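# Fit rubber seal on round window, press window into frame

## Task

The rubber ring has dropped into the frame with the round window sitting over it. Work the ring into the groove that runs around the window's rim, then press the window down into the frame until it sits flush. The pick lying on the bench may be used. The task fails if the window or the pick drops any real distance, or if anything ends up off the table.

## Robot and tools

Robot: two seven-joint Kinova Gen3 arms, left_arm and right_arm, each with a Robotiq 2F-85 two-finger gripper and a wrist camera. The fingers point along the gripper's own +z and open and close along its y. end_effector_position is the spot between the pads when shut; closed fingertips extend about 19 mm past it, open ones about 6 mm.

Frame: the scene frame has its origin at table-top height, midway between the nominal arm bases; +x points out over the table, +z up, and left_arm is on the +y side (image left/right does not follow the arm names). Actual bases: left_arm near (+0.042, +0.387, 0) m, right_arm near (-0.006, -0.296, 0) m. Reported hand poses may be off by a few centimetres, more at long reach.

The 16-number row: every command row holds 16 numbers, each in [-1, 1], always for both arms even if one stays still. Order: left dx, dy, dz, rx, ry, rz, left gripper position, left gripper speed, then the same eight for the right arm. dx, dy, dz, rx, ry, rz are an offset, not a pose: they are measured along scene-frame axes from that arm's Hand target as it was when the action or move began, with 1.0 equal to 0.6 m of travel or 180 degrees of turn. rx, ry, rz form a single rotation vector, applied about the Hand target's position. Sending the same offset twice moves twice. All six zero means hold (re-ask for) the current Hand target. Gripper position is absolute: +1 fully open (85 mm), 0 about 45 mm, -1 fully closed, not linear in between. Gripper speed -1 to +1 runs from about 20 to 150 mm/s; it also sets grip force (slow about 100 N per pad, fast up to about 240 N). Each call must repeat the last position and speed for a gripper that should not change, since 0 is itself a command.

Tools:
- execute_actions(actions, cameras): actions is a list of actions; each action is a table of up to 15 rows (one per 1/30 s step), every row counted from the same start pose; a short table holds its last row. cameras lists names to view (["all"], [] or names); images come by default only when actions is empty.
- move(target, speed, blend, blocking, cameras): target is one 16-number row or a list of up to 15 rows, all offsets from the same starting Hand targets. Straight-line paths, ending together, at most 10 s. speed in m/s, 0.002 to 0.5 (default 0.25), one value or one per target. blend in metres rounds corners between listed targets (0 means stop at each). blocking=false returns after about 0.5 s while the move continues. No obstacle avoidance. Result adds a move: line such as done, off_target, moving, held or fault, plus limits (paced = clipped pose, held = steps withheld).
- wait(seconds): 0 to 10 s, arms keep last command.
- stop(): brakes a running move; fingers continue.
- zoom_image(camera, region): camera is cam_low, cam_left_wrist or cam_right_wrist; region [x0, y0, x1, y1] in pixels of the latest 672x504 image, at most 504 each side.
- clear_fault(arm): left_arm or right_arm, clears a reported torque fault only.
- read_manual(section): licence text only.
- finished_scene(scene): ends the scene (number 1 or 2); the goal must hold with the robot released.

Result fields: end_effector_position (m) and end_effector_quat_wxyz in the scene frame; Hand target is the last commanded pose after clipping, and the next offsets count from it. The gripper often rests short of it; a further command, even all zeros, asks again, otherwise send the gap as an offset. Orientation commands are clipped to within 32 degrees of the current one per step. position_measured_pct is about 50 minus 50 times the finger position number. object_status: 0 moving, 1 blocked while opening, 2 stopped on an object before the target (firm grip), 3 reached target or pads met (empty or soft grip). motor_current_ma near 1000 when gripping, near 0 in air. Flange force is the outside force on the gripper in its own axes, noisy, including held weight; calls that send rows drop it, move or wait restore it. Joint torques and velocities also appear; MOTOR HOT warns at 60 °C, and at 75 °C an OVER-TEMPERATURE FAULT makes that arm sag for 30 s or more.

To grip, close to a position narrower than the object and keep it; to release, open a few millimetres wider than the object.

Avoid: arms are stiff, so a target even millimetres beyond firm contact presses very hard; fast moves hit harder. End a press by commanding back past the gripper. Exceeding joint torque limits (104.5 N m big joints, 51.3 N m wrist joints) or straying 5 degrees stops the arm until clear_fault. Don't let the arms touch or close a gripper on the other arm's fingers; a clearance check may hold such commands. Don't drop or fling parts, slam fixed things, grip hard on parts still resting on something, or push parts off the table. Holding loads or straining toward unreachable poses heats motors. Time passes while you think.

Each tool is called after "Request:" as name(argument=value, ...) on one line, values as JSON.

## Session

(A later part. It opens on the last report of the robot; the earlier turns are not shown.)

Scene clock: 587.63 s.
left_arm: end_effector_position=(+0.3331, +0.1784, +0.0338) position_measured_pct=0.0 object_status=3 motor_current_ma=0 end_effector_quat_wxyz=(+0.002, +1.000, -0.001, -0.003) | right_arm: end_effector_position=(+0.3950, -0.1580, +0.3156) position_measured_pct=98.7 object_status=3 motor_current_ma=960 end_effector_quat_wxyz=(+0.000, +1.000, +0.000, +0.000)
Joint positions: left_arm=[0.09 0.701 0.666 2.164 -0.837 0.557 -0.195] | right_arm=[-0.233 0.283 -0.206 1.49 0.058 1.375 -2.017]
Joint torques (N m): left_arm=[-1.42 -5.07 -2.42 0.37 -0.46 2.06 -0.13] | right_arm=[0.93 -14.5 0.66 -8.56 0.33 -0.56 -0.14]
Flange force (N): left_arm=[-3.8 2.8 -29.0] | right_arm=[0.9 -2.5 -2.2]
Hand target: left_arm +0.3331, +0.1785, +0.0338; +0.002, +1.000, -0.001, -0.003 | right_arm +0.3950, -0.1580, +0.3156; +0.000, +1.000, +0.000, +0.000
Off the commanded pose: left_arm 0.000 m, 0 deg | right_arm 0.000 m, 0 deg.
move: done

Request:
move(target=[0,-0.0035,0,0,0,0,1,0.3,0,0,0,0,0,0,-1,0], speed=0.01)

Request:
move(target=[0,-0.0035,0,0,0,0,1,0.3,0,0,0,0,0,0,-1,0], speed=0.01)

Request:
move(target=[0,-0.0035,0,0,0,0,1,0.3,0,0,0,0,0,0,-1,0], speed=0.01, cameras=["cam_left_wrist"])

Scene clock: 593.70 s.
left_arm: end_effector_position=(+0.3330, +0.1764, +0.0338) position_measured_pct=0.0 object_status=3 motor_current_ma=0 end_effector_quat_wxyz=(+0.002, +1.000, -0.001, -0.003) | right_arm: end_effector_position=(+0.3950, -0.1580, +0.3156) position_measured_pct=98.7 object_status=3 motor_current_ma=960 end_effector_quat_wxyz=(+0.000, +1.000, +0.000, +0.000)
Joint positions: left_arm=[0.095 0.702 0.667 2.16 -0.836 0.56 -0.193] | right_arm=[-0.233 0.283 -0.206 1.49 0.058 1.375 -2.017]
Joint torques (N m): left_arm=[-1.16 -12.26 1.09 -2.59 -0.23 1.18 -0.17] | right_arm=[0.86 -14.51 0.62 -8.58 0.31 -0.61 -0.08]
Flange force (N): left_arm=[-3.6 2.0 -4.8] | right_arm=[0.9 -2.5 -2.3]
Hand target: left_arm +0.3331, +0.1764, +0.0338; +0.002, +1.000, -0.001, -0.003 | right_arm +0.3950, -0.1580, +0.3156; +0.000, +1.000, +0.000, +0.000
Off the commanded pose: left_arm 0.000 m, 0 deg | right_arm 0.000 m, 0 deg.
move: done

Scene clock: 594.40 s.
left_arm: end_effector_position=(+0.3331, +0.1743, +0.0338) position_measured_pct=0.0 object_status=3 motor_current_ma=0 end_effector_quat_wxyz=(+0.002, +1.000, -0.001, -0.003) | right_arm: end_effector_position=(+0.3950, -0.1580, +0.3156) position_measured_pct=98.7 object_status=3 motor_current_ma=960 end_effector_quat_wxyz=(+0.000, +1.000, +0.000, +0.000)
Joint positions: left_arm=[0.1 0.704 0.667 2.156 -0.834 0.562 -0.19] | right_arm=[-0.233 0.283 -0.206 1.49 0.058 1.375 -2.017]
Joint torques (N m): left_arm=[-0.08 -13.62 3.02 -4.17 -0.15 -0.2 -0.15] | right_arm=[0.98 -14.53 0.68 -8.67 0.26 -0.62 -0.08]
Flange force (N): left_arm=[-3.1 -1.4 -1.5] | right_arm=[0.7 -2.7 -2.1]
Hand target: left_arm +0.3331, +0.1743, +0.0338; +0.002, +1.000, -0.001, -0.003 | right_arm +0.3950, -0.1580, +0.3156; +0.000, +1.000, +0.000, +0.000
Off the commanded pose: left_arm 0.000 m, 0 deg | right_arm 0.000 m, 0 deg.
move: done

Scene clock: 595.10 s.
left_arm: end_effector_position=(+0.3331, +0.1722, +0.0338) position_measured_pct=0.0 object_status=3 motor_current_ma=0 end_effector_quat_wxyz=(+0.002, +1.000, -0.001, -0.003) | right_arm: end_effector_position=(+0.3950, -0.1580, +0.3156) position_measured_pct=98.7 object_status=3 motor_current_ma=960 end_effector_quat_wxyz=(+0.000, +1.000, +0.000, +0.000)
Joint positions: left_arm=[0.105 0.705 0.668 2.152 -0.832 0.565 -0.188] | right_arm=[-0.233 0.283 -0.206 1.49 0.058 1.375 -2.017]
Joint torques (N m): left_arm=[-0.09 -13.67 3.01 -4.27 -0.07 -0.26 -0.14] | right_arm=[0.98 -14.52 0.69 -8.68 0.29 -0.58 -0.05]
Flange force (N): left_arm=[-3.2 -1.6 -1.5] | right_arm=[0.6 -2.7 -2.0]
Hand target: left_arm +0.3331, +0.1722, +0.0338; +0.002, +1.000, -0.001, -0.003 | right_arm +0.3950, -0.1580, +0.3156; +0.000, +1.000, +0.000, +0.000
Off the commanded pose: left_arm 0.000 m, 0 deg | right_arm 0.000 m, 0 deg.
move: done
Images, in order (width x height): cam_left_wrist 672x504.

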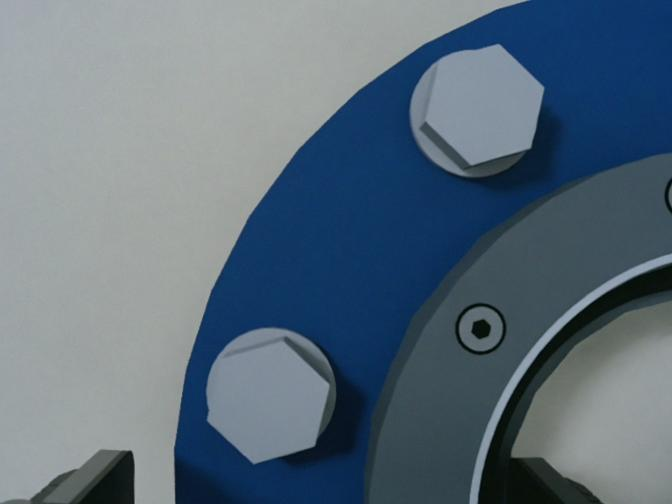

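Request:
move(target=[[0,0.002,0.06,0,0,0,1,0.3,0,0,0,0,0,0,-1,0],[0,0.05,0.3,0,0,0,1,0.3,-0.1,0.2417,-0.1,0,0,0,1,0.3],[0,0.05,0.3,0,0,0,1,0.3,-0.1,0.2417,-0.44,0,0,0,1,0.3]], speed=[0.1,0.2,0.12], cameras=["cam_right_wrist"])

Scene clock: 609.03 s.
left_arm: end_effector_position=(+0.3331, +0.2022, +0.2138) position_measured_pct=0.0 object_status=3 motor_current_ma=0 end_effector_quat_wxyz=(+0.002, +1.000, -0.001, -0.003) | right_arm: end_effector_position=(+0.3350, -0.0130, +0.0517) position_measured_pct=0.0 object_status=3 motor_current_ma=0 end_effector_quat_wxyz=(+0.000, +1.000, +0.000, +0.000)
Joint positions: left_arm=[-0.337 0.324 1.076 1.98 -0.326 1.03 -0.693] | right_arm=[-0.586 0.668 -0.233 1.85 0.238 0.649 -2.535]
Joint torques (N m): left_arm=[-0.07 -8.06 2.17 -8.45 -0.09 -0.32 -0.14] | right_arm=[1.04 -17.91 0.25 -5.12 0.3 -0.51 -0.17]
Motor temperatures (°C): left_arm=[33 35 31 29 39 43 33] | right_arm=[35 34 27 31 35 42 37]
Flange force (N): left_arm=[-4.1 -1.9 0.4] | right_arm=[0.5 -2.9 -1.4]
Hand target: left_arm +0.3331, +0.2022, +0.2138; +0.002, +1.000, -0.001, -0.003 | right_arm +0.3350, -0.0130, +0.0516; +0.000, +1.000, +0.000, +0.000
Off the commanded pose: left_arm 0.000 m, 0 deg | right_arm 0.000 m, 0 deg.
move: done
Images, in order (width x height): cam_right_wrist 672x504.

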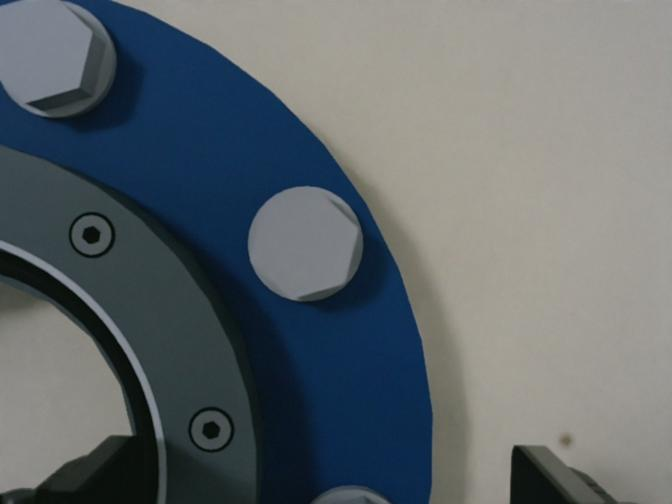

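Request:
move(target=[0,0,0,0,0,0,1,0.3,0,0,-0.0162,0,0,0,1,0.3], speed=0.03)

Request:
move(target=[0,0,0,0,0,0,1,0.3,0,0,-0.0042,0,0,0,1,0.3], speed=0.01)

Request:
move(target=[0,0,0,0,0,0,1,0.3,0,0,-0.0022,0,0,0,1,0.3], speed=0.01)

Scene clock: 613.80 s.
left_arm: end_effector_position=(+0.3331, +0.2022, +0.2138) position_measured_pct=0.0 object_status=3 motor_current_ma=0 end_effector_quat_wxyz=(+0.002, +1.000, -0.001, -0.003) | right_arm: end_effector_position=(+0.3350, -0.0130, +0.0419) position_measured_pct=0.0 object_status=3 motor_current_ma=0 end_effector_quat_wxyz=(+0.000, +1.000, +0.000, +0.000)
Joint positions: left_arm=[-0.337 0.324 1.076 1.98 -0.326 1.03 -0.693] | right_arm=[-0.591 0.687 -0.226 1.856 0.245 0.624 -2.541]
Joint torques (N m): left_arm=[-0.04 -8.06 2.19 -8.4 -0.09 -0.31 -0.11] | right_arm=[1.01 -17.97 0.14 -4.93 0.29 -0.71 -0.13]
Flange force (N): left_arm=[-4.0 -2.0 0.2] | right_arm=[0.7 -3.2 -1.9]
Hand target: left_arm +0.3331, +0.2022, +0.2138; +0.002, +1.000, -0.001, -0.003 | right_arm +0.3350, -0.0130, +0.0419; +0.000, +1.000, +0.000, +0.000
Off the commanded pose: left_arm 0.000 m, 0 deg | right_arm 0.000 m, 0 deg.
move: done

Scene clock: 614.50 s.
left_arm: end_effector_position=(+0.3331, +0.2022, +0.2138) position_measured_pct=0.0 object_status=3 motor_current_ma=0 end_effector_quat_wxyz=(+0.002, +1.000, -0.001, -0.003) | right_arm: end_effector_position=(+0.3350, -0.0130, +0.0394) position_measured_pct=0.0 object_status=3 motor_current_ma=0 end_effector_quat_wxyz=(+0.000, +1.000, +0.000, +0.000)
Joint positions: left_arm=[-0.337 0.324 1.076 1.98 -0.326 1.03 -0.693] | right_arm=[-0.593 0.692 -0.224 1.858 0.246 0.618 -2.543]
Joint torques (N m): left_arm=[-0.07 -8.03 2.2 -8.46 -0.1 -0.28 -0.12] | right_arm=[0.96 -18.28 0.25 -4.92 0.3 -0.57 -0.12]
Flange force (N): left_arm=[-4.2 -2.0 0.4] | right_arm=[0.8 -3.1 -1.1]
Hand target: left_arm +0.3331, +0.2022, +0.2138; +0.002, +1.000, -0.001, -0.003 | right_arm +0.3350, -0.0130, +0.0394; +0.000, +1.000, +0.000, +0.000
Off the commanded pose: left_arm 0.000 m, 0 deg | right_arm 0.000 m, 0 deg.
move: done

Scene clock: 615.20 s.
left_arm: end_effector_position=(+0.3331, +0.2022, +0.2138) position_measured_pct=0.0 object_status=3 motor_current_ma=0 end_effector_quat_wxyz=(+0.002, +1.000, -0.001, -0.003) | right_arm: end_effector_position=(+0.3350, -0.0129, +0.0381) position_measured_pct=0.0 object_status=3 motor_current_ma=0 end_effector_quat_wxyz=(+0.000, +1.000, +0.000, +0.000)
Joint positions: left_arm=[-0.337 0.324 1.076 1.98 -0.326 1.03 -0.693] | right_arm=[-0.593 0.695 -0.223 1.858 0.247 0.615 -2.543]
Joint torques (N m): left_arm=[-0.07 -8.07 2.17 -8.45 -0.11 -0.29 -0.16] | right_arm=[1.48 -11.68 1.41 -3 0.62 -0.47 -0.17]
Flange force (N): left_arm=[-4.2 -1.8 0.5] | right_arm=[-1.9 -2.2 -15.9]
Hand target: left_arm +0.3331, +0.2022, +0.2138; +0.002, +1.000, -0.001, -0.003 | right_arm +0.3350, -0.0130, +0.0381; +0.000, +1.000, +0.000, +0.000
Off the commanded pose: left_arm 0.000 m, 0 deg | right_arm 0.000 m, 0 deg.
move: done

Request:
move(target=[0,0,0,0,0,0,1,0.3,0,-0.001,-0.0022,0,0,0,1,0.3], speed=0.01)

Request:
move(target=[0,0,0,0,0,0,1,0.3,0,0.004,0,0,0,0,1,0.3], speed=0.01)

Request:
move(target=[0,0,0,0,0,0,1,0.3,0,0.004,0,0,0,0,1,0.3], speed=0.01)

Scene clock: 623.27 s.
left_arm: end_effector_position=(+0.3331, +0.2022, +0.2138) position_measured_pct=0.0 object_status=3 motor_current_ma=0 end_effector_quat_wxyz=(+0.002, +1.000, -0.001, -0.003) | right_arm: end_effector_position=(+0.3350, -0.0135, +0.0368) position_measured_pct=0.0 object_status=3 motor_current_ma=0 end_effector_quat_wxyz=(+0.000, +1.000, +0.000, +0.000)
Joint positions: left_arm=[-0.337 0.324 1.076 1.98 -0.326 1.03 -0.693] | right_arm=[-0.593 0.697 -0.222 1.86 0.248 0.61 -2.543]
Joint torques (N m): left_arm=[-0.05 -8.04 2.19 -8.43 -0.12 -0.32 -0.14] | right_arm=[2.02 0.72 3.63 0.73 1.21 -0.38 -0.3]
Flange force (N): left_arm=[-4.2 -2.0 0.2] | right_arm=[-5.7 -0.4 -44.4]
Hand target: left_arm +0.3331, +0.2022, +0.2138; +0.002, +1.000, -0.001, -0.003 | right_arm +0.3350, -0.0136, +0.0367; +0.000, +1.000, +0.000, +0.000
Off the commanded pose: left_arm 0.000 m, 0 deg | right_arm 0.000 m, 0 deg.
move: done

Scene clock: 623.97 s.
left_arm: end_effector_position=(+0.3331, +0.2022, +0.2138) position_measured_pct=0.0 object_status=3 motor_current_ma=0 end_effector_quat_wxyz=(+0.002, +1.000, -0.001, -0.003) | right_arm: end_effector_position=(+0.3350, -0.0112, +0.0368) position_measured_pct=0.0 object_status=3 motor_current_ma=0 end_effector_quat_wxyz=(+0.000, +1.000, +0.000, +0.000)
Joint positions: left_arm=[-0.337 0.324 1.076 1.98 -0.326 1.03 -0.693] | right_arm=[-0.597 0.699 -0.222 1.855 0.248 0.614 -2.546]
Joint torques (N m): left_arm=[-0.08 -8.1 2.17 -8.44 -0.1 -0.29 -0.13] | right_arm=[1.28 2.51 2.99 1.38 1.06 -0.56 -0.31]
Flange force (N): left_arm=[-4.0 -1.8 0.5] | right_arm=[-4.6 1.0 -48.6]
Hand target: left_arm +0.3331, +0.2022, +0.2138; +0.002, +1.000, -0.001, -0.003 | right_arm +0.3350, -0.0112, +0.0368; +0.000, +1.000, +0.000, +0.000
Off the commanded pose: left_arm 0.000 m, 0 deg | right_arm 0.000 m, 0 deg.
move: done

Scene clock: 624.67 s.
left_arm: end_effector_position=(+0.3331, +0.2022, +0.2138) position_measured_pct=0.0 object_status=3 motor_current_ma=0 end_effector_quat_wxyz=(+0.002, +1.000, -0.001, -0.003) | right_arm: end_effector_position=(+0.3350, -0.0088, +0.0367) position_measured_pct=0.0 object_status=3 motor_current_ma=0 end_effector_quat_wxyz=(+0.000, +1.000, +0.000, +0.000)
Joint positions: left_arm=[-0.337 0.324 1.076 1.98 -0.326 1.03 -0.693] | right_arm=[-0.601 0.702 -0.222 1.85 0.247 0.617 -2.549]
Joint torques (N m): left_arm=[-0.06 -8.03 2.19 -8.49 -0.12 -0.29 -0.15] | right_arm=[0.85 -1.44 2.1 0.8 0.79 -0.13 -0.23]
Flange force (N): left_arm=[-4.4 -2.0 0.4] | right_arm=[-2.3 0.1 -38.6]
Hand target: left_arm +0.3331, +0.2022, +0.2138; +0.002, +1.000, -0.001, -0.003 | right_arm +0.3350, -0.0088, +0.0367; +0.000, +1.000, +0.000, +0.000
Off the commanded pose: left_arm 0.000 m, 0 deg | right_arm 0.000 m, 0 deg.
move: done

Request:
move(target=[0,0,0,0,0,0,1,0.3,0,0.004,0,0,0,0,1,0.3], speed=0.01)

Request:
move(target=[0,0,0,0,0,0,1,0.3,0,0.004,0,0,0,0,1,0.3], speed=0.01)

Request:
move(target=[0,0,0,0,0,0,1,0.3,0,0.004,0,0,0,0,1,0.3], speed=0.01, cameras=["cam_right_wrist"])

Scene clock: 630.97 s.
left_arm: end_effector_position=(+0.3331, +0.2022, +0.2138) position_measured_pct=0.0 object_status=3 motor_current_ma=0 end_effector_quat_wxyz=(+0.002, +1.000, -0.001, -0.003) | right_arm: end_effector_position=(+0.3350, -0.0064, +0.0368) position_measured_pct=0.0 object_status=3 motor_current_ma=0 end_effector_quat_wxyz=(+0.000, +1.000, +0.000, +0.000)
Joint positions: left_arm=[-0.337 0.324 1.076 1.98 -0.326 1.03 -0.693] | right_arm=[-0.606 0.704 -0.222 1.844 0.247 0.62 -2.552]
Joint torques (N m): left_arm=[-0.06 -8.07 2.2 -8.47 -0.09 -0.29 -0.14] | right_arm=[0.89 -18.28 0.17 -4.99 0.27 -0.6 -0.09]
Flange force (N): left_arm=[-4.2 -1.9 0.6] | right_arm=[0.5 -2.7 -1.4]
Hand target: left_arm +0.3331, +0.2022, +0.2138; +0.002, +1.000, -0.001, -0.003 | right_arm +0.3350, -0.0064, +0.0367; +0.000, +1.000, +0.000, +0.000
Off the commanded pose: left_arm 0.000 m, 0 deg | right_arm 0.000 m, 0 deg.
move: done

Scene clock: 631.67 s.
left_arm: end_effector_position=(+0.3331, +0.2022, +0.2138) position_measured_pct=0.0 object_status=3 motor_current_ma=0 end_effector_quat_wxyz=(+0.002, +1.000, -0.001, -0.003) | right_arm: end_effector_position=(+0.3350, -0.0040, +0.0367) position_measured_pct=0.0 object_status=3 motor_current_ma=0 end_effector_quat_wxyz=(+0.000, +1.000, +0.000, +0.000)
Joint positions: left_arm=[-0.337 0.324 1.076 1.98 -0.326 1.03 -0.693] | right_arm=[-0.61 0.706 -0.222 1.839 0.246 0.623 -2.555]
Joint torques (N m): left_arm=[-0.06 -8.02 2.19 -8.45 -0.11 -0.29 -0.13] | right_arm=[1.07 -18.32 0.14 -5.07 0.26 -0.59 -0.08]
Flange force (N): left_arm=[-4.3 -2.0 0.3] | right_arm=[0.0 -2.9 -1.3]
Hand target: left_arm +0.3331, +0.2022, +0.2138; +0.002, +1.000, -0.001, -0.003 | right_arm +0.3350, -0.0040, +0.0367; +0.000, +1.000, +0.000, +0.000
Off the commanded pose: left_arm 0.000 m, 0 deg | right_arm 0.000 m, 0 deg.
move: done

Scene clock: 632.37 s.
left_arm: end_effector_position=(+0.3331, +0.2022, +0.2138) position_measured_pct=0.0 object_status=3 motor_current_ma=0 end_effector_quat_wxyz=(+0.002, +1.000, -0.001, -0.003) | right_arm: end_effector_position=(+0.3350, -0.0016, +0.0367) position_measured_pct=0.0 object_status=3 motor_current_ma=0 end_effector_quat_wxyz=(+0.000, +1.000, +0.000, +0.000)
Joint positions: left_arm=[-0.337 0.324 1.076 1.98 -0.326 1.03 -0.693] | right_arm=[-0.614 0.708 -0.222 1.833 0.245 0.627 -2.558]
Joint torques (N m): left_arm=[-0.03 -8.04 2.19 -8.43 -0.1 -0.29 -0.13] | right_arm=[1.04 -18.53 0.21 -4.86 0.29 -0.62 -0.18]
Flange force (N): left_arm=[-4.2 -2.1 0.3] | right_arm=[1.1 -3.4 -1.3]
Hand target: left_arm +0.3331, +0.2022, +0.2138; +0.002, +1.000, -0.001, -0.003 | right_arm +0.3350, -0.0016, +0.0367; +0.000, +1.000, +0.000, +0.000
Off the commanded pose: left_arm 0.000 m, 0 deg | right_arm 0.000 m, 0 deg.
move: done
Images, in order (width x height): cam_right_wrist 672x504.

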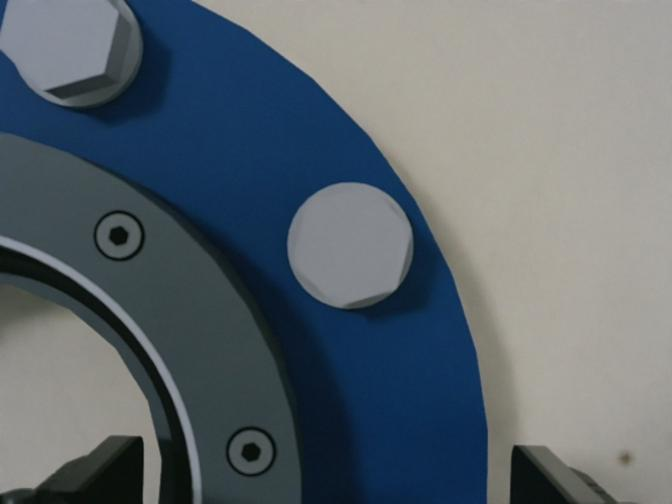

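Request:
move(target=[[0,0,0,0,0,0,1,0.3,0,-0.02,0.1,0,0,0,-0.5,0],[0,0,0,0,0,0,1,0.3,-0.17,-0.3,0.3,0,0,0,-0.5,0]], speed=[0.1,0.2], cameras=["cam_right_wrist"])

Scene clock: 674.00 s.
left_arm: end_effector_position=(+0.3331, +0.2022, +0.2138) position_measured_pct=0.0 object_status=3 motor_current_ma=0 end_effector_quat_wxyz=(+0.002, +1.000, -0.001, -0.003) | right_arm: end_effector_position=(+0.2330, -0.1816, +0.2167) position_measured_pct=74.9 object_status=3 motor_current_ma=0 end_effector_quat_wxyz=(+0.000, +1.000, +0.000, +0.000)
Joint positions: left_arm=[-0.337 0.324 1.076 1.98 -0.326 1.03 -0.693] | right_arm=[-0.281 0.016 -0.257 2.155 0.004 0.971 -2.115]
Joint torques (N m): left_arm=[-0.09 -8.03 2.21 -8.5 -0.11 -0.29 -0.13] | right_arm=[0.99 -7.73 1.01 -7.23 0.26 -0.58 -0.09]
Flange force (N): left_arm=[-4.3 -2.0 0.5] | right_arm=[-0.8 -3.5 -2.1]
Hand target: left_arm +0.3331, +0.2022, +0.2138; +0.002, +1.000, -0.001, -0.003 | right_arm +0.2330, -0.1816, +0.2168; +0.000, +1.000, +0.000, +0.000
Off the commanded pose: left_arm 0.000 m, 0 deg | right_arm 0.000 m, 0 deg.
move: done
Images, in order (width x height): cam_right_wrist 672x504.

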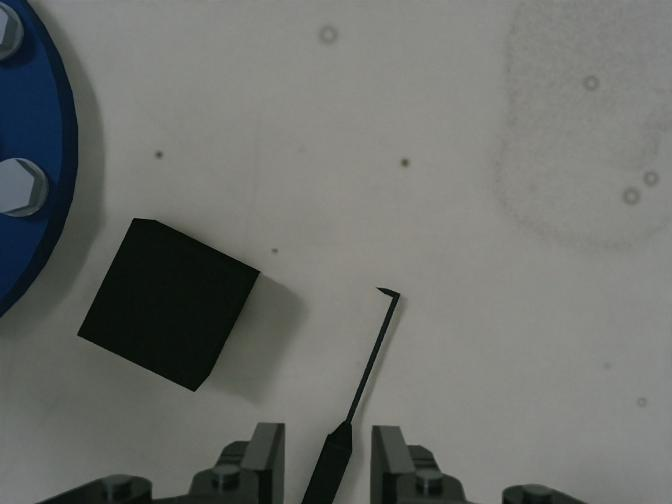

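Request:
move(target=[0,0,0,0,0,0,1,0.3,-0.1,-0.02,0.05,0,0,0,-0.5,0], speed=0.2, cameras=["cam_right_wrist"])

Request:
zoom_image(camera="cam_right_wrist", region=[250, 100, 450, 350])

Scene clock: 684.97 s.
left_arm: end_effector_position=(+0.3331, +0.2022, +0.2138) position_measured_pct=0.0 object_status=3 motor_current_ma=0 end_effector_quat_wxyz=(+0.002, +1.000, -0.001, -0.003) | right_arm: end_effector_position=(+0.1730, -0.1936, +0.2467) position_measured_pct=74.9 object_status=3 motor_current_ma=0 end_effector_quat_wxyz=(+0.000, +1.000, +0.000, +0.000)
Joint positions: left_arm=[-0.337 0.324 1.076 1.98 -0.326 1.03 -0.693] | right_arm=[-0.297 -0.179 -0.276 2.21 -0.055 1.104 -2.119]
Joint torques (N m): left_arm=[-0.1 -8.03 2.17 -8.4 -0.11 -0.26 -0.13] | right_arm=[0.97 -4.14 1.32 -7.83 0.24 -0.6 -0.09]
Flange force (N): left_arm=[-4.1 -1.8 0.4] | right_arm=[-2.3 -3.4 -2.5]
Hand target: left_arm +0.3331, +0.2022, +0.2138; +0.002, +1.000, -0.001, -0.003 | right_arm +0.1730, -0.1936, +0.2467; +0.000, +1.000, +0.000, +0.000
Off the commanded pose: left_arm 0.000 m, 0 deg | right_arm 0.000 m, 0 deg.
move: done
Images, in order (width x height): cam_right_wrist 672x504.

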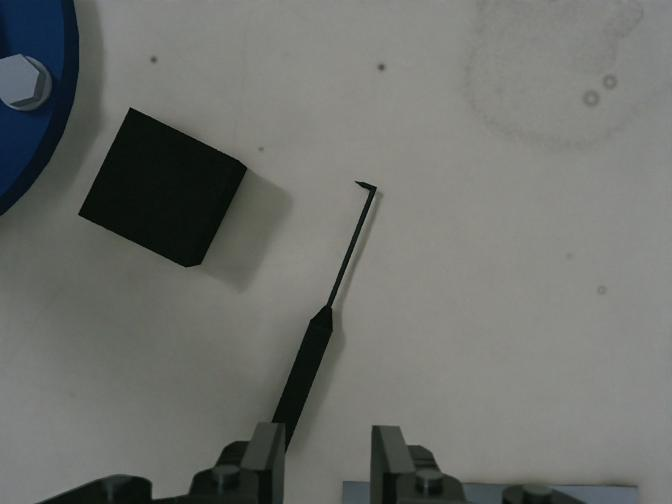

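Scaled by 2.016.

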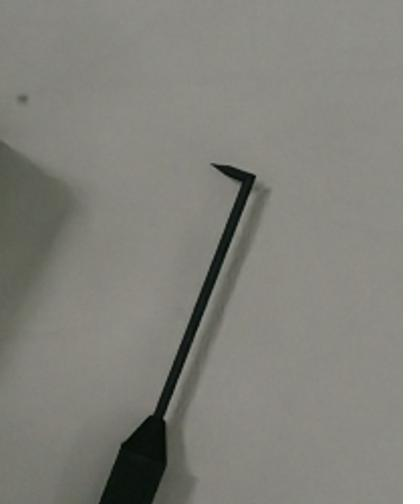

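Request:
move(target=[[0,0,0,0,0,0,1,0.3,-0.015,0.026,-0.2,0,0,-0.1135,-0.3,0],[0,0,0,0,0,0,1,0.3,-0.015,0.026,-0.3,0,0,-0.1135,-0.3,0]], speed=[0.15,0.08], cameras=["cam_right_wrist","cam_low"])

Scene clock: 707.10 s.
left_arm: end_effector_position=(+0.3331, +0.2022, +0.2138) position_measured_pct=0.0 object_status=3 motor_current_ma=0 end_effector_quat_wxyz=(+0.002, +1.000, -0.001, -0.003) | right_arm: end_effector_position=(+0.1642, -0.1779, +0.0669) position_measured_pct=64.9 object_status=3 motor_current_ma=0 end_effector_quat_wxyz=(+0.000, +0.984, -0.177, -0.001)
Joint positions: left_arm=[-0.337 0.324 1.076 1.98 -0.326 1.03 -0.693] | right_arm=[-0.509 0.328 -0.264 2.58 0.329 0.26 -3.009]
Joint torques (N m): left_arm=[-0.1 -8.03 2.18 -8.42 -0.09 -0.28 -0.13] | right_arm=[1.08 -8.47 0.75 -2.18 0.36 -0.57 -0.14]
Flange force (N): left_arm=[-4.1 -1.8 0.4] | right_arm=[-3.4 -3.4 -5.8]
Hand target: left_arm +0.3331, +0.2022, +0.2138; +0.002, +1.000, -0.001, -0.003 | right_arm +0.1640, -0.1780, +0.0667; +0.000, +0.984, -0.177, +0.000
Off the commanded pose: left_arm 0.000 m, 0 deg | right_arm 0.000 m, 0 deg.
joint sent to its limit (right arm) — joint 4 (elbow), upper limit, where the elbow is as bent as it goes. The joint targets still meet the commanded pose.
move: done
Images, in order (width x height): cam_low 672x504, cam_right_wrist 672x504.

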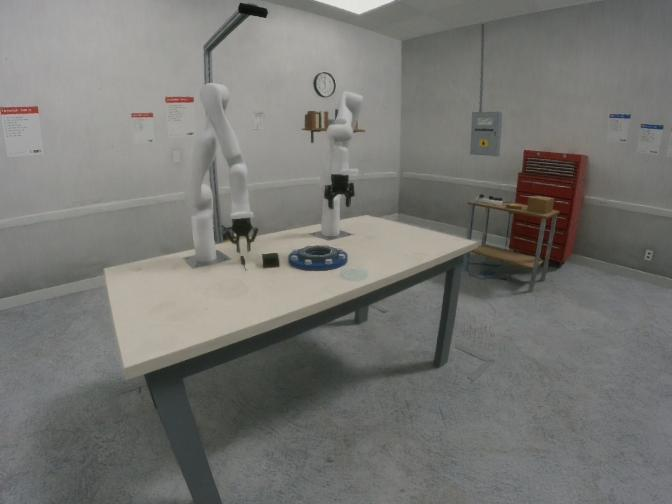

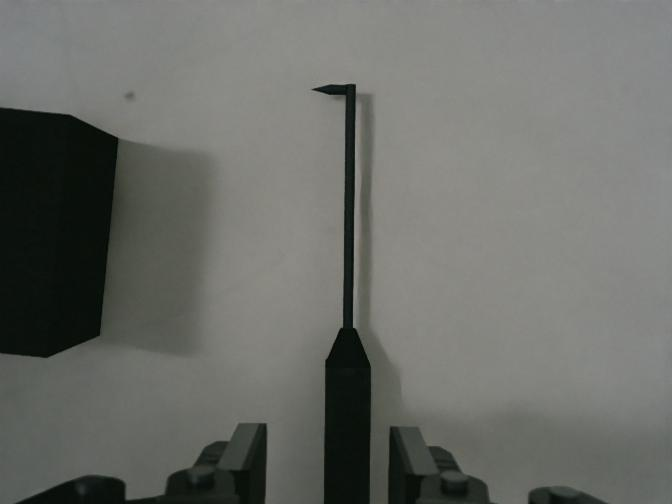

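Request:
move(target=[[0,0,0,0,0,0,1,0.3,-0.0025,-0.0067,0,0,0,0,-0.3,0],[0,0,0,0,0,0,1,0.3,-0.0025,-0.0067,-0.0742,0,0,0,-0.3,0],[0,0,0,0,0,0,1,0.3,-0.0025,-0.0067,-0.0742,0,0,0,-1,-0.5]], speed=[0.05,0.05,0.05], cameras=["cam_right_wrist"])

Scene clock: 720.90 s.
left_arm: end_effector_position=(+0.3331, +0.2022, +0.2138) position_measured_pct=0.0 object_status=3 motor_current_ma=0 end_effector_quat_wxyz=(+0.002, +1.000, -0.001, -0.003) | right_arm: end_effector_position=(+0.1632, -0.1815, +0.0225) position_measured_pct=85.3 object_status=2 motor_current_ma=1000 end_effector_quat_wxyz=(+0.020, +0.984, -0.177, -0.023)
Joint positions: left_arm=[-0.337 0.324 1.076 1.98 -0.326 1.03 -0.693] | right_arm=[-0.574 0.532 -0.163 2.58 0.635 0.12 -3.282]
Joint torques (N m): left_arm=[-0.04 -8.07 2.21 -8.42 -0.1 -0.3 -0.15] | right_arm=[1.27 -7.29 1.56 -2.35 0.38 -1.18 -0.05]
Flange force (N): left_arm=[-4.1 -1.9 0.4] | right_arm=no reading
Hand target: left_arm +0.3331, +0.2022, +0.2138; +0.002, +1.000, -0.001, -0.003 | right_arm +0.1625, -0.1820, +0.0222; +0.000, +0.984, -0.177, +0.000
Off the commanded pose: left_arm 0.000 m, 0 deg | right_arm 0.001 m, 4 deg.
joint sent to its limit (right arm) — joint 4 (elbow), upper limit, where the elbow is as bent as it goes. The joint targets are off in orientation, not in position.
move: off_target (right_arm); target 3's new numbers were sent with right_arm's hand 0.001 m and 4 deg from that target
Images, in order (width x height): cam_right_wrist 672x504.

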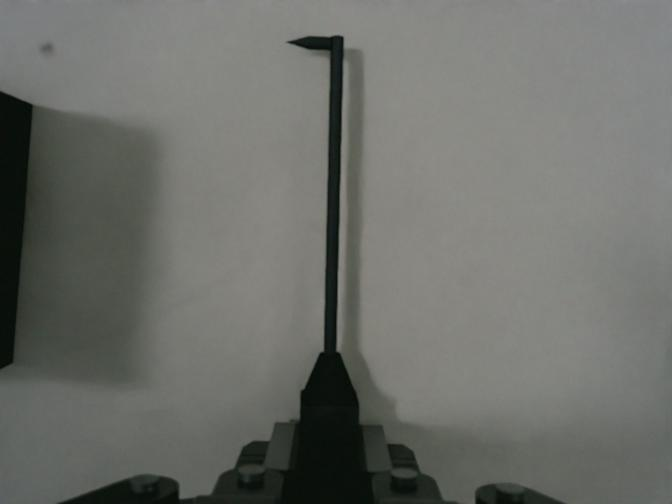

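Request:
move(target=[[0,0,0,0,0,0,1,0.3,0,0,0.2,0,0,0,-1,-0.5],[0,0,0,0,0,0,1,0.3,0.25,0,0.45,0,0,0,-1,-0.5],[0,0.05,0,0,0,0,1,0.3,0.25,0.08,0.45,0.4317,0.3,-0.3,-1,-0.5]], speed=[0.1,0.15,0.15], cameras=["all"])

Scene clock: 742.50 s.
left_arm: end_effector_position=(+0.3331, +0.2322, +0.2138) position_measured_pct=0.0 object_status=3 motor_current_ma=0 end_effector_quat_wxyz=(+0.002, +1.000, -0.001, -0.003) | right_arm: end_effector_position=(+0.3125, -0.1340, +0.2922) position_measured_pct=85.3 object_status=2 motor_current_ma=1000 end_effector_quat_wxyz=(+0.500, -0.500, +0.500, +0.500)
Joint positions: left_arm=[-0.467 0.282 1.106 2.022 -0.291 1.013 -0.802] | right_arm=[0.606 0.747 -0.318 2.177 -1.163 1.463 -1.875]
Joint torques (N m): left_arm=[-0.06 -7.07 1.93 -8.47 -0.09 -0.3 -0.15] | right_arm=[1.15 -13.91 -1.87 -0.96 -0.7 2.35 -0.13]
Flange force (N): left_arm=[-4.3 -1.5 0.5] | right_arm=[0.0 -1.8 2.8]
Hand target: left_arm +0.3331, +0.2322, +0.2138; +0.002, +1.000, -0.001, -0.003 | right_arm +0.3125, -0.1340, +0.2922; +0.500, -0.500, +0.500, +0.500
Off the commanded pose: left_arm 0.000 m, 0 deg | right_arm 0.000 m, 0 deg.
move: done

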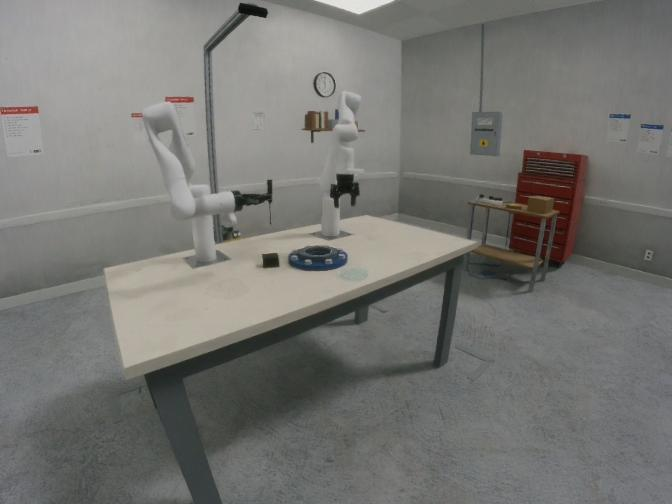

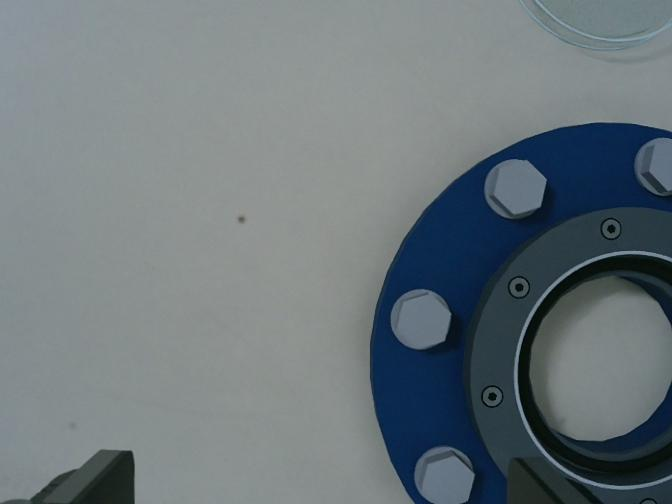

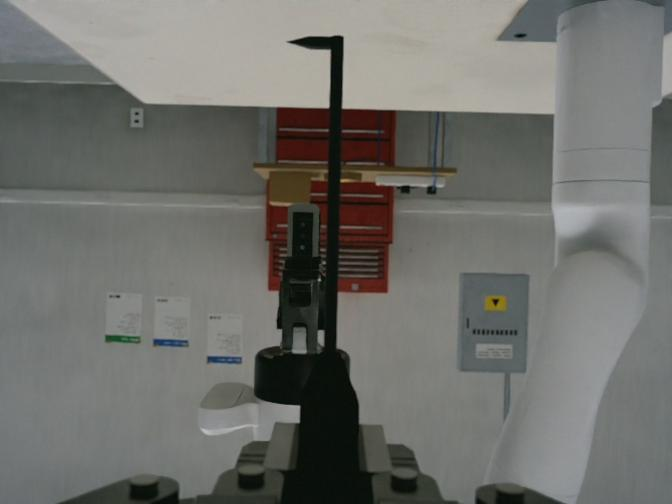

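Request:
move(target=[[0,0.05,0,0,0,0,1,0.3,0.0892,0.3408,-0.1,0,0,0,-1,-0.5],[0,0.05,0,0,0,0,1,0.3,0.0892,0.3408,-0.253,0,0,0,-1,-0.5]], speed=[0.15,0.08], cameras=["all"])

Request:
zoom_image(camera="cam_right_wrist", region=[220, 0, 460, 180])

Scene clock: 771.30 s.
left_arm: end_effector_position=(+0.3331, +0.2622, +0.2138) position_measured_pct=0.0 object_status=3 motor_current_ma=0 end_effector_quat_wxyz=(+0.002, +1.000, -0.001, -0.003) | right_arm: end_effector_position=(+0.3660, +0.0705, +0.1405) position_measured_pct=85.3 object_status=2 motor_current_ma=1000 end_effector_quat_wxyz=(+0.500, -0.500, +0.500, +0.500)
Joint positions: left_arm=[-0.601 0.242 1.132 2.057 -0.254 0.999 -0.923] | right_arm=[0.125 1.21 -0.445 2.006 -1.638 1.158 -1.507]
Joint torques (N m): left_arm=[-0.06 -6.16 1.57 -8.46 -0.11 -0.3 -0.13] | right_arm=[0.96 -17.93 -4.59 0.23 0.39 2.57 -0.2]
Flange force (N): left_arm=[-4.6 -1.3 0.2] | right_arm=[0.7 1.2 3.3]
Hand target: left_arm +0.3331, +0.2622, +0.2138; +0.002, +1.000, -0.001, -0.003 | right_arm +0.3660, +0.0705, +0.1404; +0.500, -0.500, +0.500, +0.500
Off the commanded pose: left_arm 0.000 m, 0 deg | right_arm 0.000 m, 0 deg.
move: done

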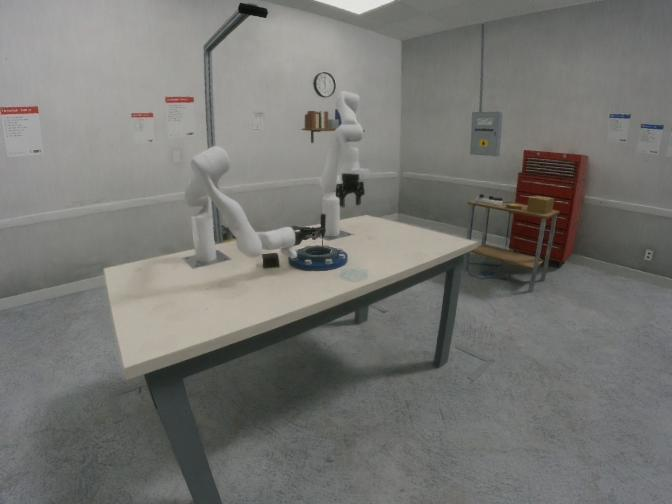

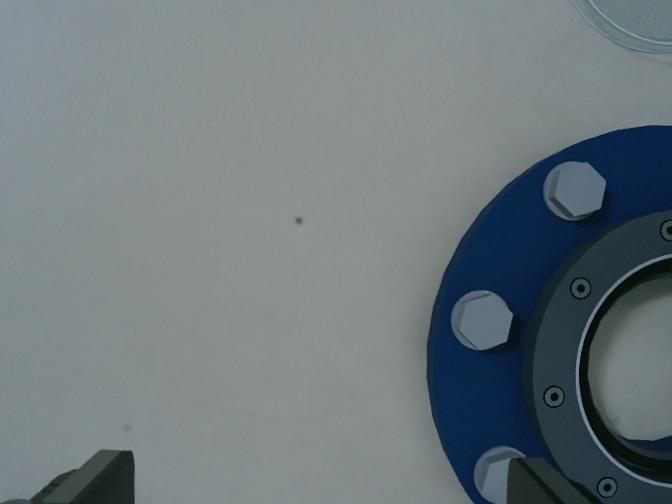

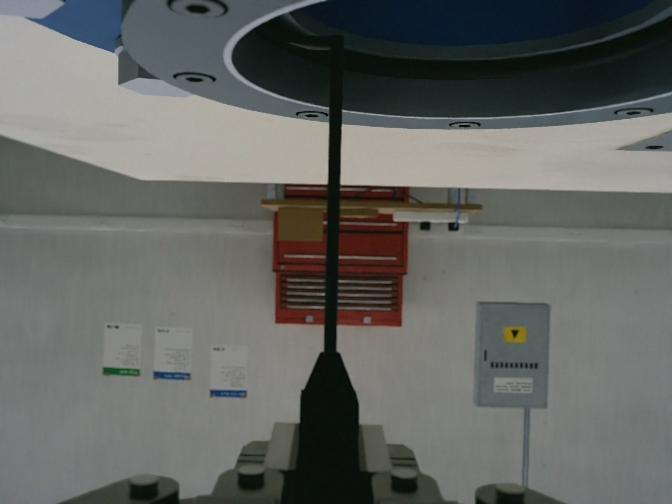

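Scaled by 2.100.

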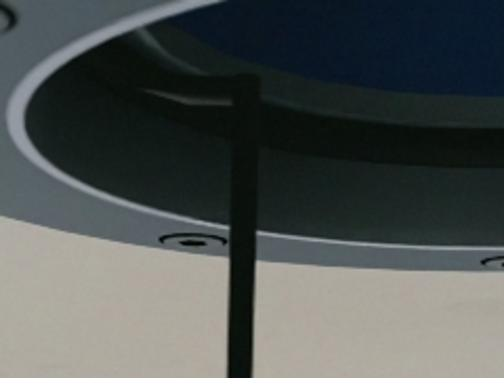

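Request:
move(target=[[0,0,0.15,0,0,0,1,0.3,0,0,0,0,0,0,-1,-0.5],[-0.04,-0.16,0.15,0,0,0,1,0.3,0,0,0,0,0,0,-1,-0.5]], speed=0.15, cameras=["cam_left_wrist"])

Request:
zoom_image(camera="cam_left_wrist", region=[380, 180, 620, 380])

Scene clock: 779.63 s.
left_arm: end_effector_position=(+0.3091, +0.1662, +0.3038) position_measured_pct=0.0 object_status=3 motor_current_ma=0 end_effector_quat_wxyz=(+0.002, +1.000, -0.001, -0.003) | right_arm: end_effector_position=(+0.3660, +0.0705, +0.1404) position_measured_pct=85.3 object_status=2 motor_current_ma=1000 end_effector_quat_wxyz=(+0.500, -0.500, +0.500, +0.500)
Joint positions: left_arm=[-0.393 0.212 1.239 1.775 -0.201 1.303 -0.689] | right_arm=[0.125 1.21 -0.445 2.006 -1.638 1.158 -1.507]
Joint torques (N m): left_arm=[-0.01 -5.44 1.6 -9.53 -0.13 -0.42 -0.11] | right_arm=[0.93 -17.91 -4.52 0.24 0.41 2.51 -0.12]
Flange force (N): left_arm=[-4.9 -3.6 0.4] | right_arm=[0.5 1.0 3.3]
Hand target: left_arm +0.3091, +0.1662, +0.3038; +0.002, +1.000, -0.001, -0.003 | right_arm +0.3660, +0.0705, +0.1404; +0.500, -0.500, +0.500, +0.500
Off the commanded pose: left_arm 0.000 m, 0 deg | right_arm 0.000 m, 0 deg.
move: done
Images, in order (width x height): cam_left_wrist 672x504.

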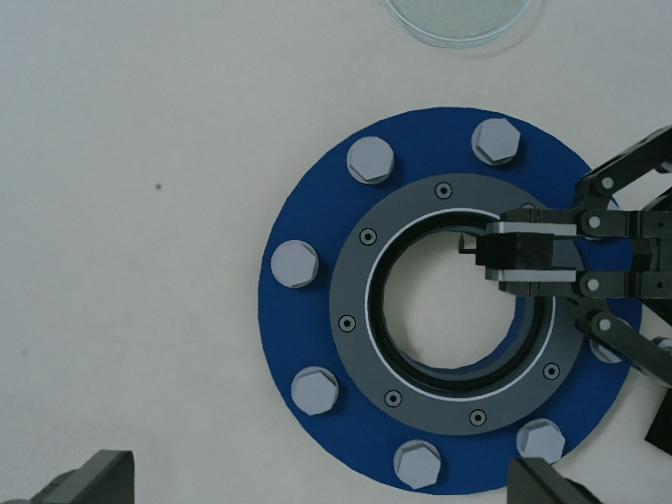

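Scaled by 2.100.

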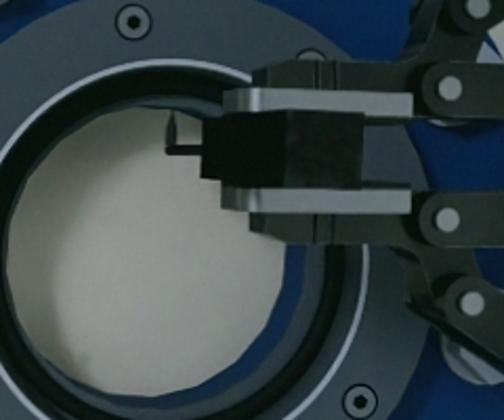

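Request:
move(target=[[0,0,0,0,0,0,1,0.3,0.003,0,-0.0092,0,0,0,-1,-0.5]], speed=0.02)

Request:
move(target=[[0,0,0,0,0,0,1,0.3,0,0,-0.002,0,0,0,-1,-0.5]], speed=0.01)

Request:
move(target=[[0,0,0,0,0,0,1,0.3,0,0,-0.0013,0,0,0,-1,-0.5]], speed=0.01, cameras=["cam_left_wrist","cam_right_wrist"])

Request:
zoom_image(camera="cam_right_wrist", region=[220, 0, 460, 180])

Scene clock: 790.00 s.
left_arm: end_effector_position=(+0.3091, +0.1662, +0.3038) position_measured_pct=0.0 object_status=3 motor_current_ma=0 end_effector_quat_wxyz=(+0.002, +1.000, -0.001, -0.003) | right_arm: end_effector_position=(+0.3678, +0.0705, +0.1349) position_measured_pct=85.3 object_status=2 motor_current_ma=1000 end_effector_quat_wxyz=(+0.500, -0.500, +0.500, +0.500)
Joint positions: left_arm=[-0.393 0.213 1.239 1.775 -0.201 1.303 -0.689] | right_arm=[0.124 1.224 -0.441 1.994 -1.632 1.159 -1.507]
Joint torques (N m): left_arm=[-0.08 -5.65 1.63 -9.63 -0.09 -0.27 -0.13] | right_arm=[0.97 -18.13 -4.66 0.46 0.43 2.53 -0.09]
Flange force (N): left_arm=[-4.2 -2.7 1.5] | right_arm=[1.1 0.3 3.4]
Hand target: left_arm +0.3091, +0.1662, +0.3038; +0.002, +1.000, -0.001, -0.003 | right_arm +0.3678, +0.0705, +0.1349; +0.500, -0.500, +0.500, +0.500
Off the commanded pose: left_arm 0.000 m, 0 deg | right_arm 0.000 m, 0 deg.
move: done

Scene clock: 790.70 s.
left_arm: end_effector_position=(+0.3091, +0.1662, +0.3038) position_measured_pct=0.0 object_status=3 motor_current_ma=0 end_effector_quat_wxyz=(+0.002, +1.000, -0.001, -0.003) | right_arm: end_effector_position=(+0.3678, +0.0705, +0.1337) position_measured_pct=85.3 object_status=2 motor_current_ma=1000 end_effector_quat_wxyz=(+0.500, -0.500, +0.500, +0.500)
Joint positions: left_arm=[-0.393 0.213 1.239 1.775 -0.201 1.303 -0.689] | right_arm=[0.124 1.227 -0.441 1.992 -1.632 1.16 -1.505]
Joint torques (N m): left_arm=[-0.06 -5.65 1.6 -9.69 -0.1 -0.26 -0.15] | right_arm=[0.94 -18.05 -4.57 0.23 0.39 2.57 -0.1]
Flange force (N): left_arm=[-4.5 -2.9 1.7] | right_arm=[0.5 1.0 3.2]
Hand target: left_arm +0.3091, +0.1662, +0.3038; +0.002, +1.000, -0.001, -0.003 | right_arm +0.3678, +0.0705, +0.1337; +0.500, -0.500, +0.500, +0.500
Off the commanded pose: left_arm 0.000 m, 0 deg | right_arm 0.000 m, 0 deg.
move: done

Scene clock: 791.40 s.
left_arm: end_effector_position=(+0.3091, +0.1662, +0.3038) position_measured_pct=0.0 object_status=3 motor_current_ma=0 end_effector_quat_wxyz=(+0.002, +1.000, -0.001, -0.003) | right_arm: end_effector_position=(+0.3678, +0.0705, +0.1329) position_measured_pct=85.3 object_status=2 motor_current_ma=1000 end_effector_quat_wxyz=(+0.500, -0.500, +0.500, +0.500)
Joint positions: left_arm=[-0.393 0.213 1.239 1.775 -0.201 1.303 -0.689] | right_arm=[0.123 1.229 -0.44 1.991 -1.631 1.16 -1.504]
Joint torques (N m): left_arm=[-0.07 -5.68 1.61 -9.69 -0.09 -0.27 -0.15] | right_arm=[0.94 -18.12 -4.59 0.26 0.39 2.56 -0.14]
Flange force (N): left_arm=[-4.3 -2.7 1.7] | right_arm=[0.8 1.1 3.2]
Hand target: left_arm +0.3091, +0.1662, +0.3038; +0.002, +1.000, -0.001, -0.003 | right_arm +0.3678, +0.0705, +0.1329; +0.500, -0.500, +0.500, +0.500
Off the commanded pose: left_arm 0.000 m, 0 deg | right_arm 0.000 m, 0 deg.
move: done
Images, in order (width x height): cam_left_wrist 672x504, cam_right_wrist 672x504.

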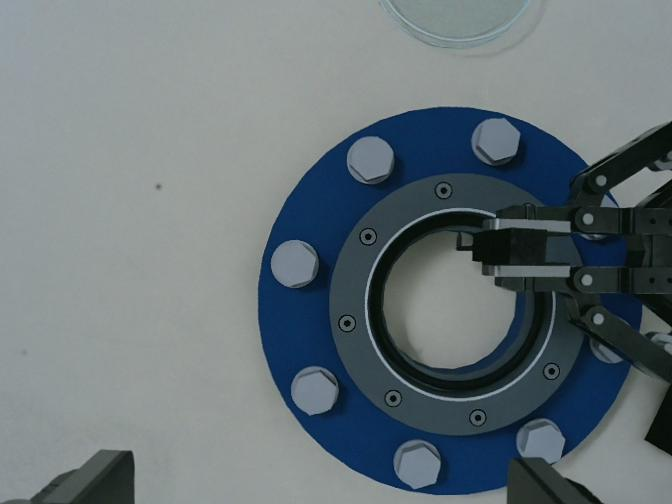

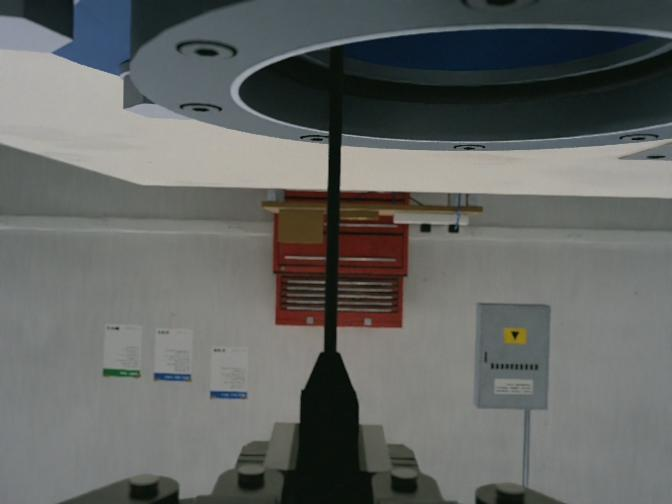

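Scaled by 2.100.

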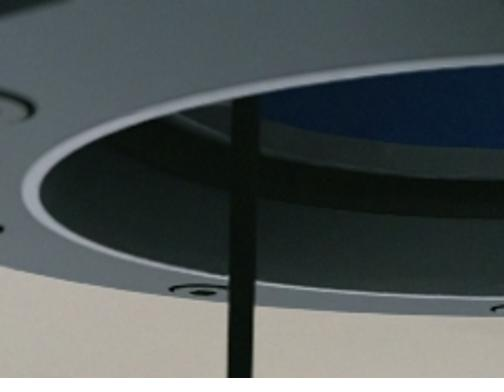

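Request:
move(target=[[0,0,0,0,0,0,1,0.3,0.004,0,-0.0008,0,0,0,-1,-0.5]], speed=0.01)

Request:
move(target=[[0,0,0,0,0,0,1,0.3,0.003,0,0,0,0,0,-1,-0.5]], speed=0.01)

Request:
move(target=[[0,0,0,0,0,0,1,0.3,0.003,0,0,0,0,0,-1,-0.5]], speed=0.01, cameras=["cam_left_wrist","cam_right_wrist"])

Request:
zoom_image(camera="cam_right_wrist", region=[220, 0, 460, 180])

Scene clock: 797.77 s.
left_arm: end_effector_position=(+0.3091, +0.1662, +0.3038) position_measured_pct=0.0 object_status=3 motor_current_ma=0 end_effector_quat_wxyz=(+0.002, +1.000, -0.001, -0.003) | right_arm: end_effector_position=(+0.3702, +0.0705, +0.1325) position_measured_pct=85.3 object_status=2 motor_current_ma=1000 end_effector_quat_wxyz=(+0.500, -0.500, +0.500, +0.500)
Joint positions: left_arm=[-0.393 0.213 1.239 1.775 -0.201 1.303 -0.689] | right_arm=[0.123 1.23 -0.439 1.983 -1.628 1.16 -1.512]
Joint torques (N m): left_arm=[-0.04 -5.63 1.57 -9.63 -0.12 -0.3 -0.13] | right_arm=[0.89 -18.11 -4.62 0.12 0.32 2.52 -0.15]
Flange force (N): left_arm=[-4.6 -3.1 1.3] | right_arm=[0.5 1.3 2.9]
Hand target: left_arm +0.3091, +0.1662, +0.3038; +0.002, +1.000, -0.001, -0.003 | right_arm +0.3702, +0.0705, +0.1325; +0.500, -0.500, +0.500, +0.500
Off the commanded pose: left_arm 0.000 m, 0 deg | right_arm 0.000 m, 0 deg.
move: done

Scene clock: 798.47 s.
left_arm: end_effector_position=(+0.3091, +0.1662, +0.3038) position_measured_pct=0.0 object_status=3 motor_current_ma=0 end_effector_quat_wxyz=(+0.002, +1.000, -0.001, -0.003) | right_arm: end_effector_position=(+0.3720, +0.0705, +0.1324) position_measured_pct=85.3 object_status=2 motor_current_ma=1000 end_effector_quat_wxyz=(+0.500, -0.500, +0.500, +0.500)
Joint positions: left_arm=[-0.393 0.213 1.239 1.775 -0.201 1.303 -0.689] | right_arm=[0.123 1.23 -0.439 1.977 -1.625 1.16 -1.519]
Joint torques (N m): left_arm=[-0.07 -5.61 1.56 -9.64 -0.11 -0.32 -0.14] | right_arm=[0.98 -18.13 -4.65 0.25 0.3 2.54 -0.11]
Flange force (N): left_arm=[-4.5 -2.9 1.3] | right_arm=[0.6 0.6 3.1]
Hand target: left_arm +0.3091, +0.1662, +0.3038; +0.002, +1.000, -0.001, -0.003 | right_arm +0.3720, +0.0705, +0.1325; +0.500, -0.500, +0.500, +0.500
Off the commanded pose: left_arm 0.000 m, 0 deg | right_arm 0.000 m, 0 deg.
move: done

Scene clock: 799.17 s.
left_arm: end_effector_position=(+0.3091, +0.1662, +0.3038) position_measured_pct=0.0 object_status=3 motor_current_ma=0 end_effector_quat_wxyz=(+0.002, +1.000, -0.001, -0.003) | right_arm: end_effector_position=(+0.3738, +0.0705, +0.1325) position_measured_pct=85.3 object_status=2 motor_current_ma=1000 end_effector_quat_wxyz=(+0.500, -0.500, +0.500, +0.500)
Joint positions: left_arm=[-0.393 0.213 1.239 1.775 -0.201 1.303 -0.689] | right_arm=[0.123 1.229 -0.438 1.972 -1.623 1.161 -1.525]
Joint torques (N m): left_arm=[-0.11 -5.64 1.58 -9.73 -0.1 -0.3 -0.14] | right_arm=[1.46 -18.68 -4.49 -0.63 0.02 2.69 -0.03]
Flange force (N): left_arm=[-4.5 -2.7 1.7] | right_arm=[0.9 2.6 3.4]
Hand target: left_arm +0.3091, +0.1662, +0.3038; +0.002, +1.000, -0.001, -0.003 | right_arm +0.3738, +0.0705, +0.1325; +0.500, -0.500, +0.500, +0.500
Off the commanded pose: left_arm 0.000 m, 0 deg | right_arm 0.000 m, 0 deg.
move: done
Images, in order (width x height): cam_left_wrist 672x504, cam_right_wrist 672x504.

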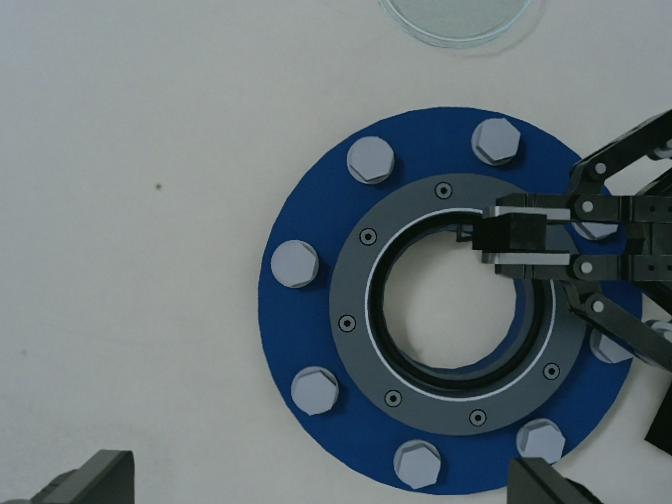

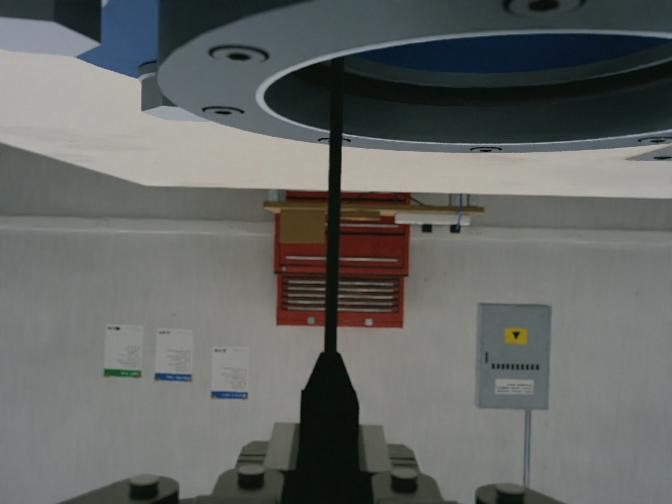

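Scaled by 2.100.

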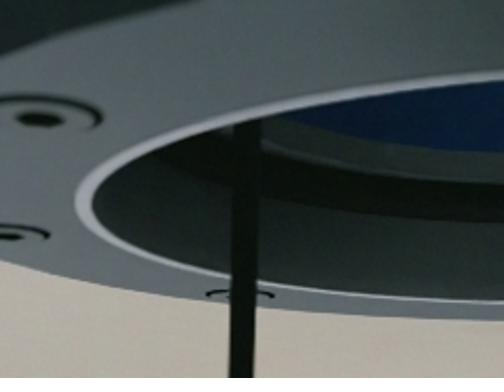

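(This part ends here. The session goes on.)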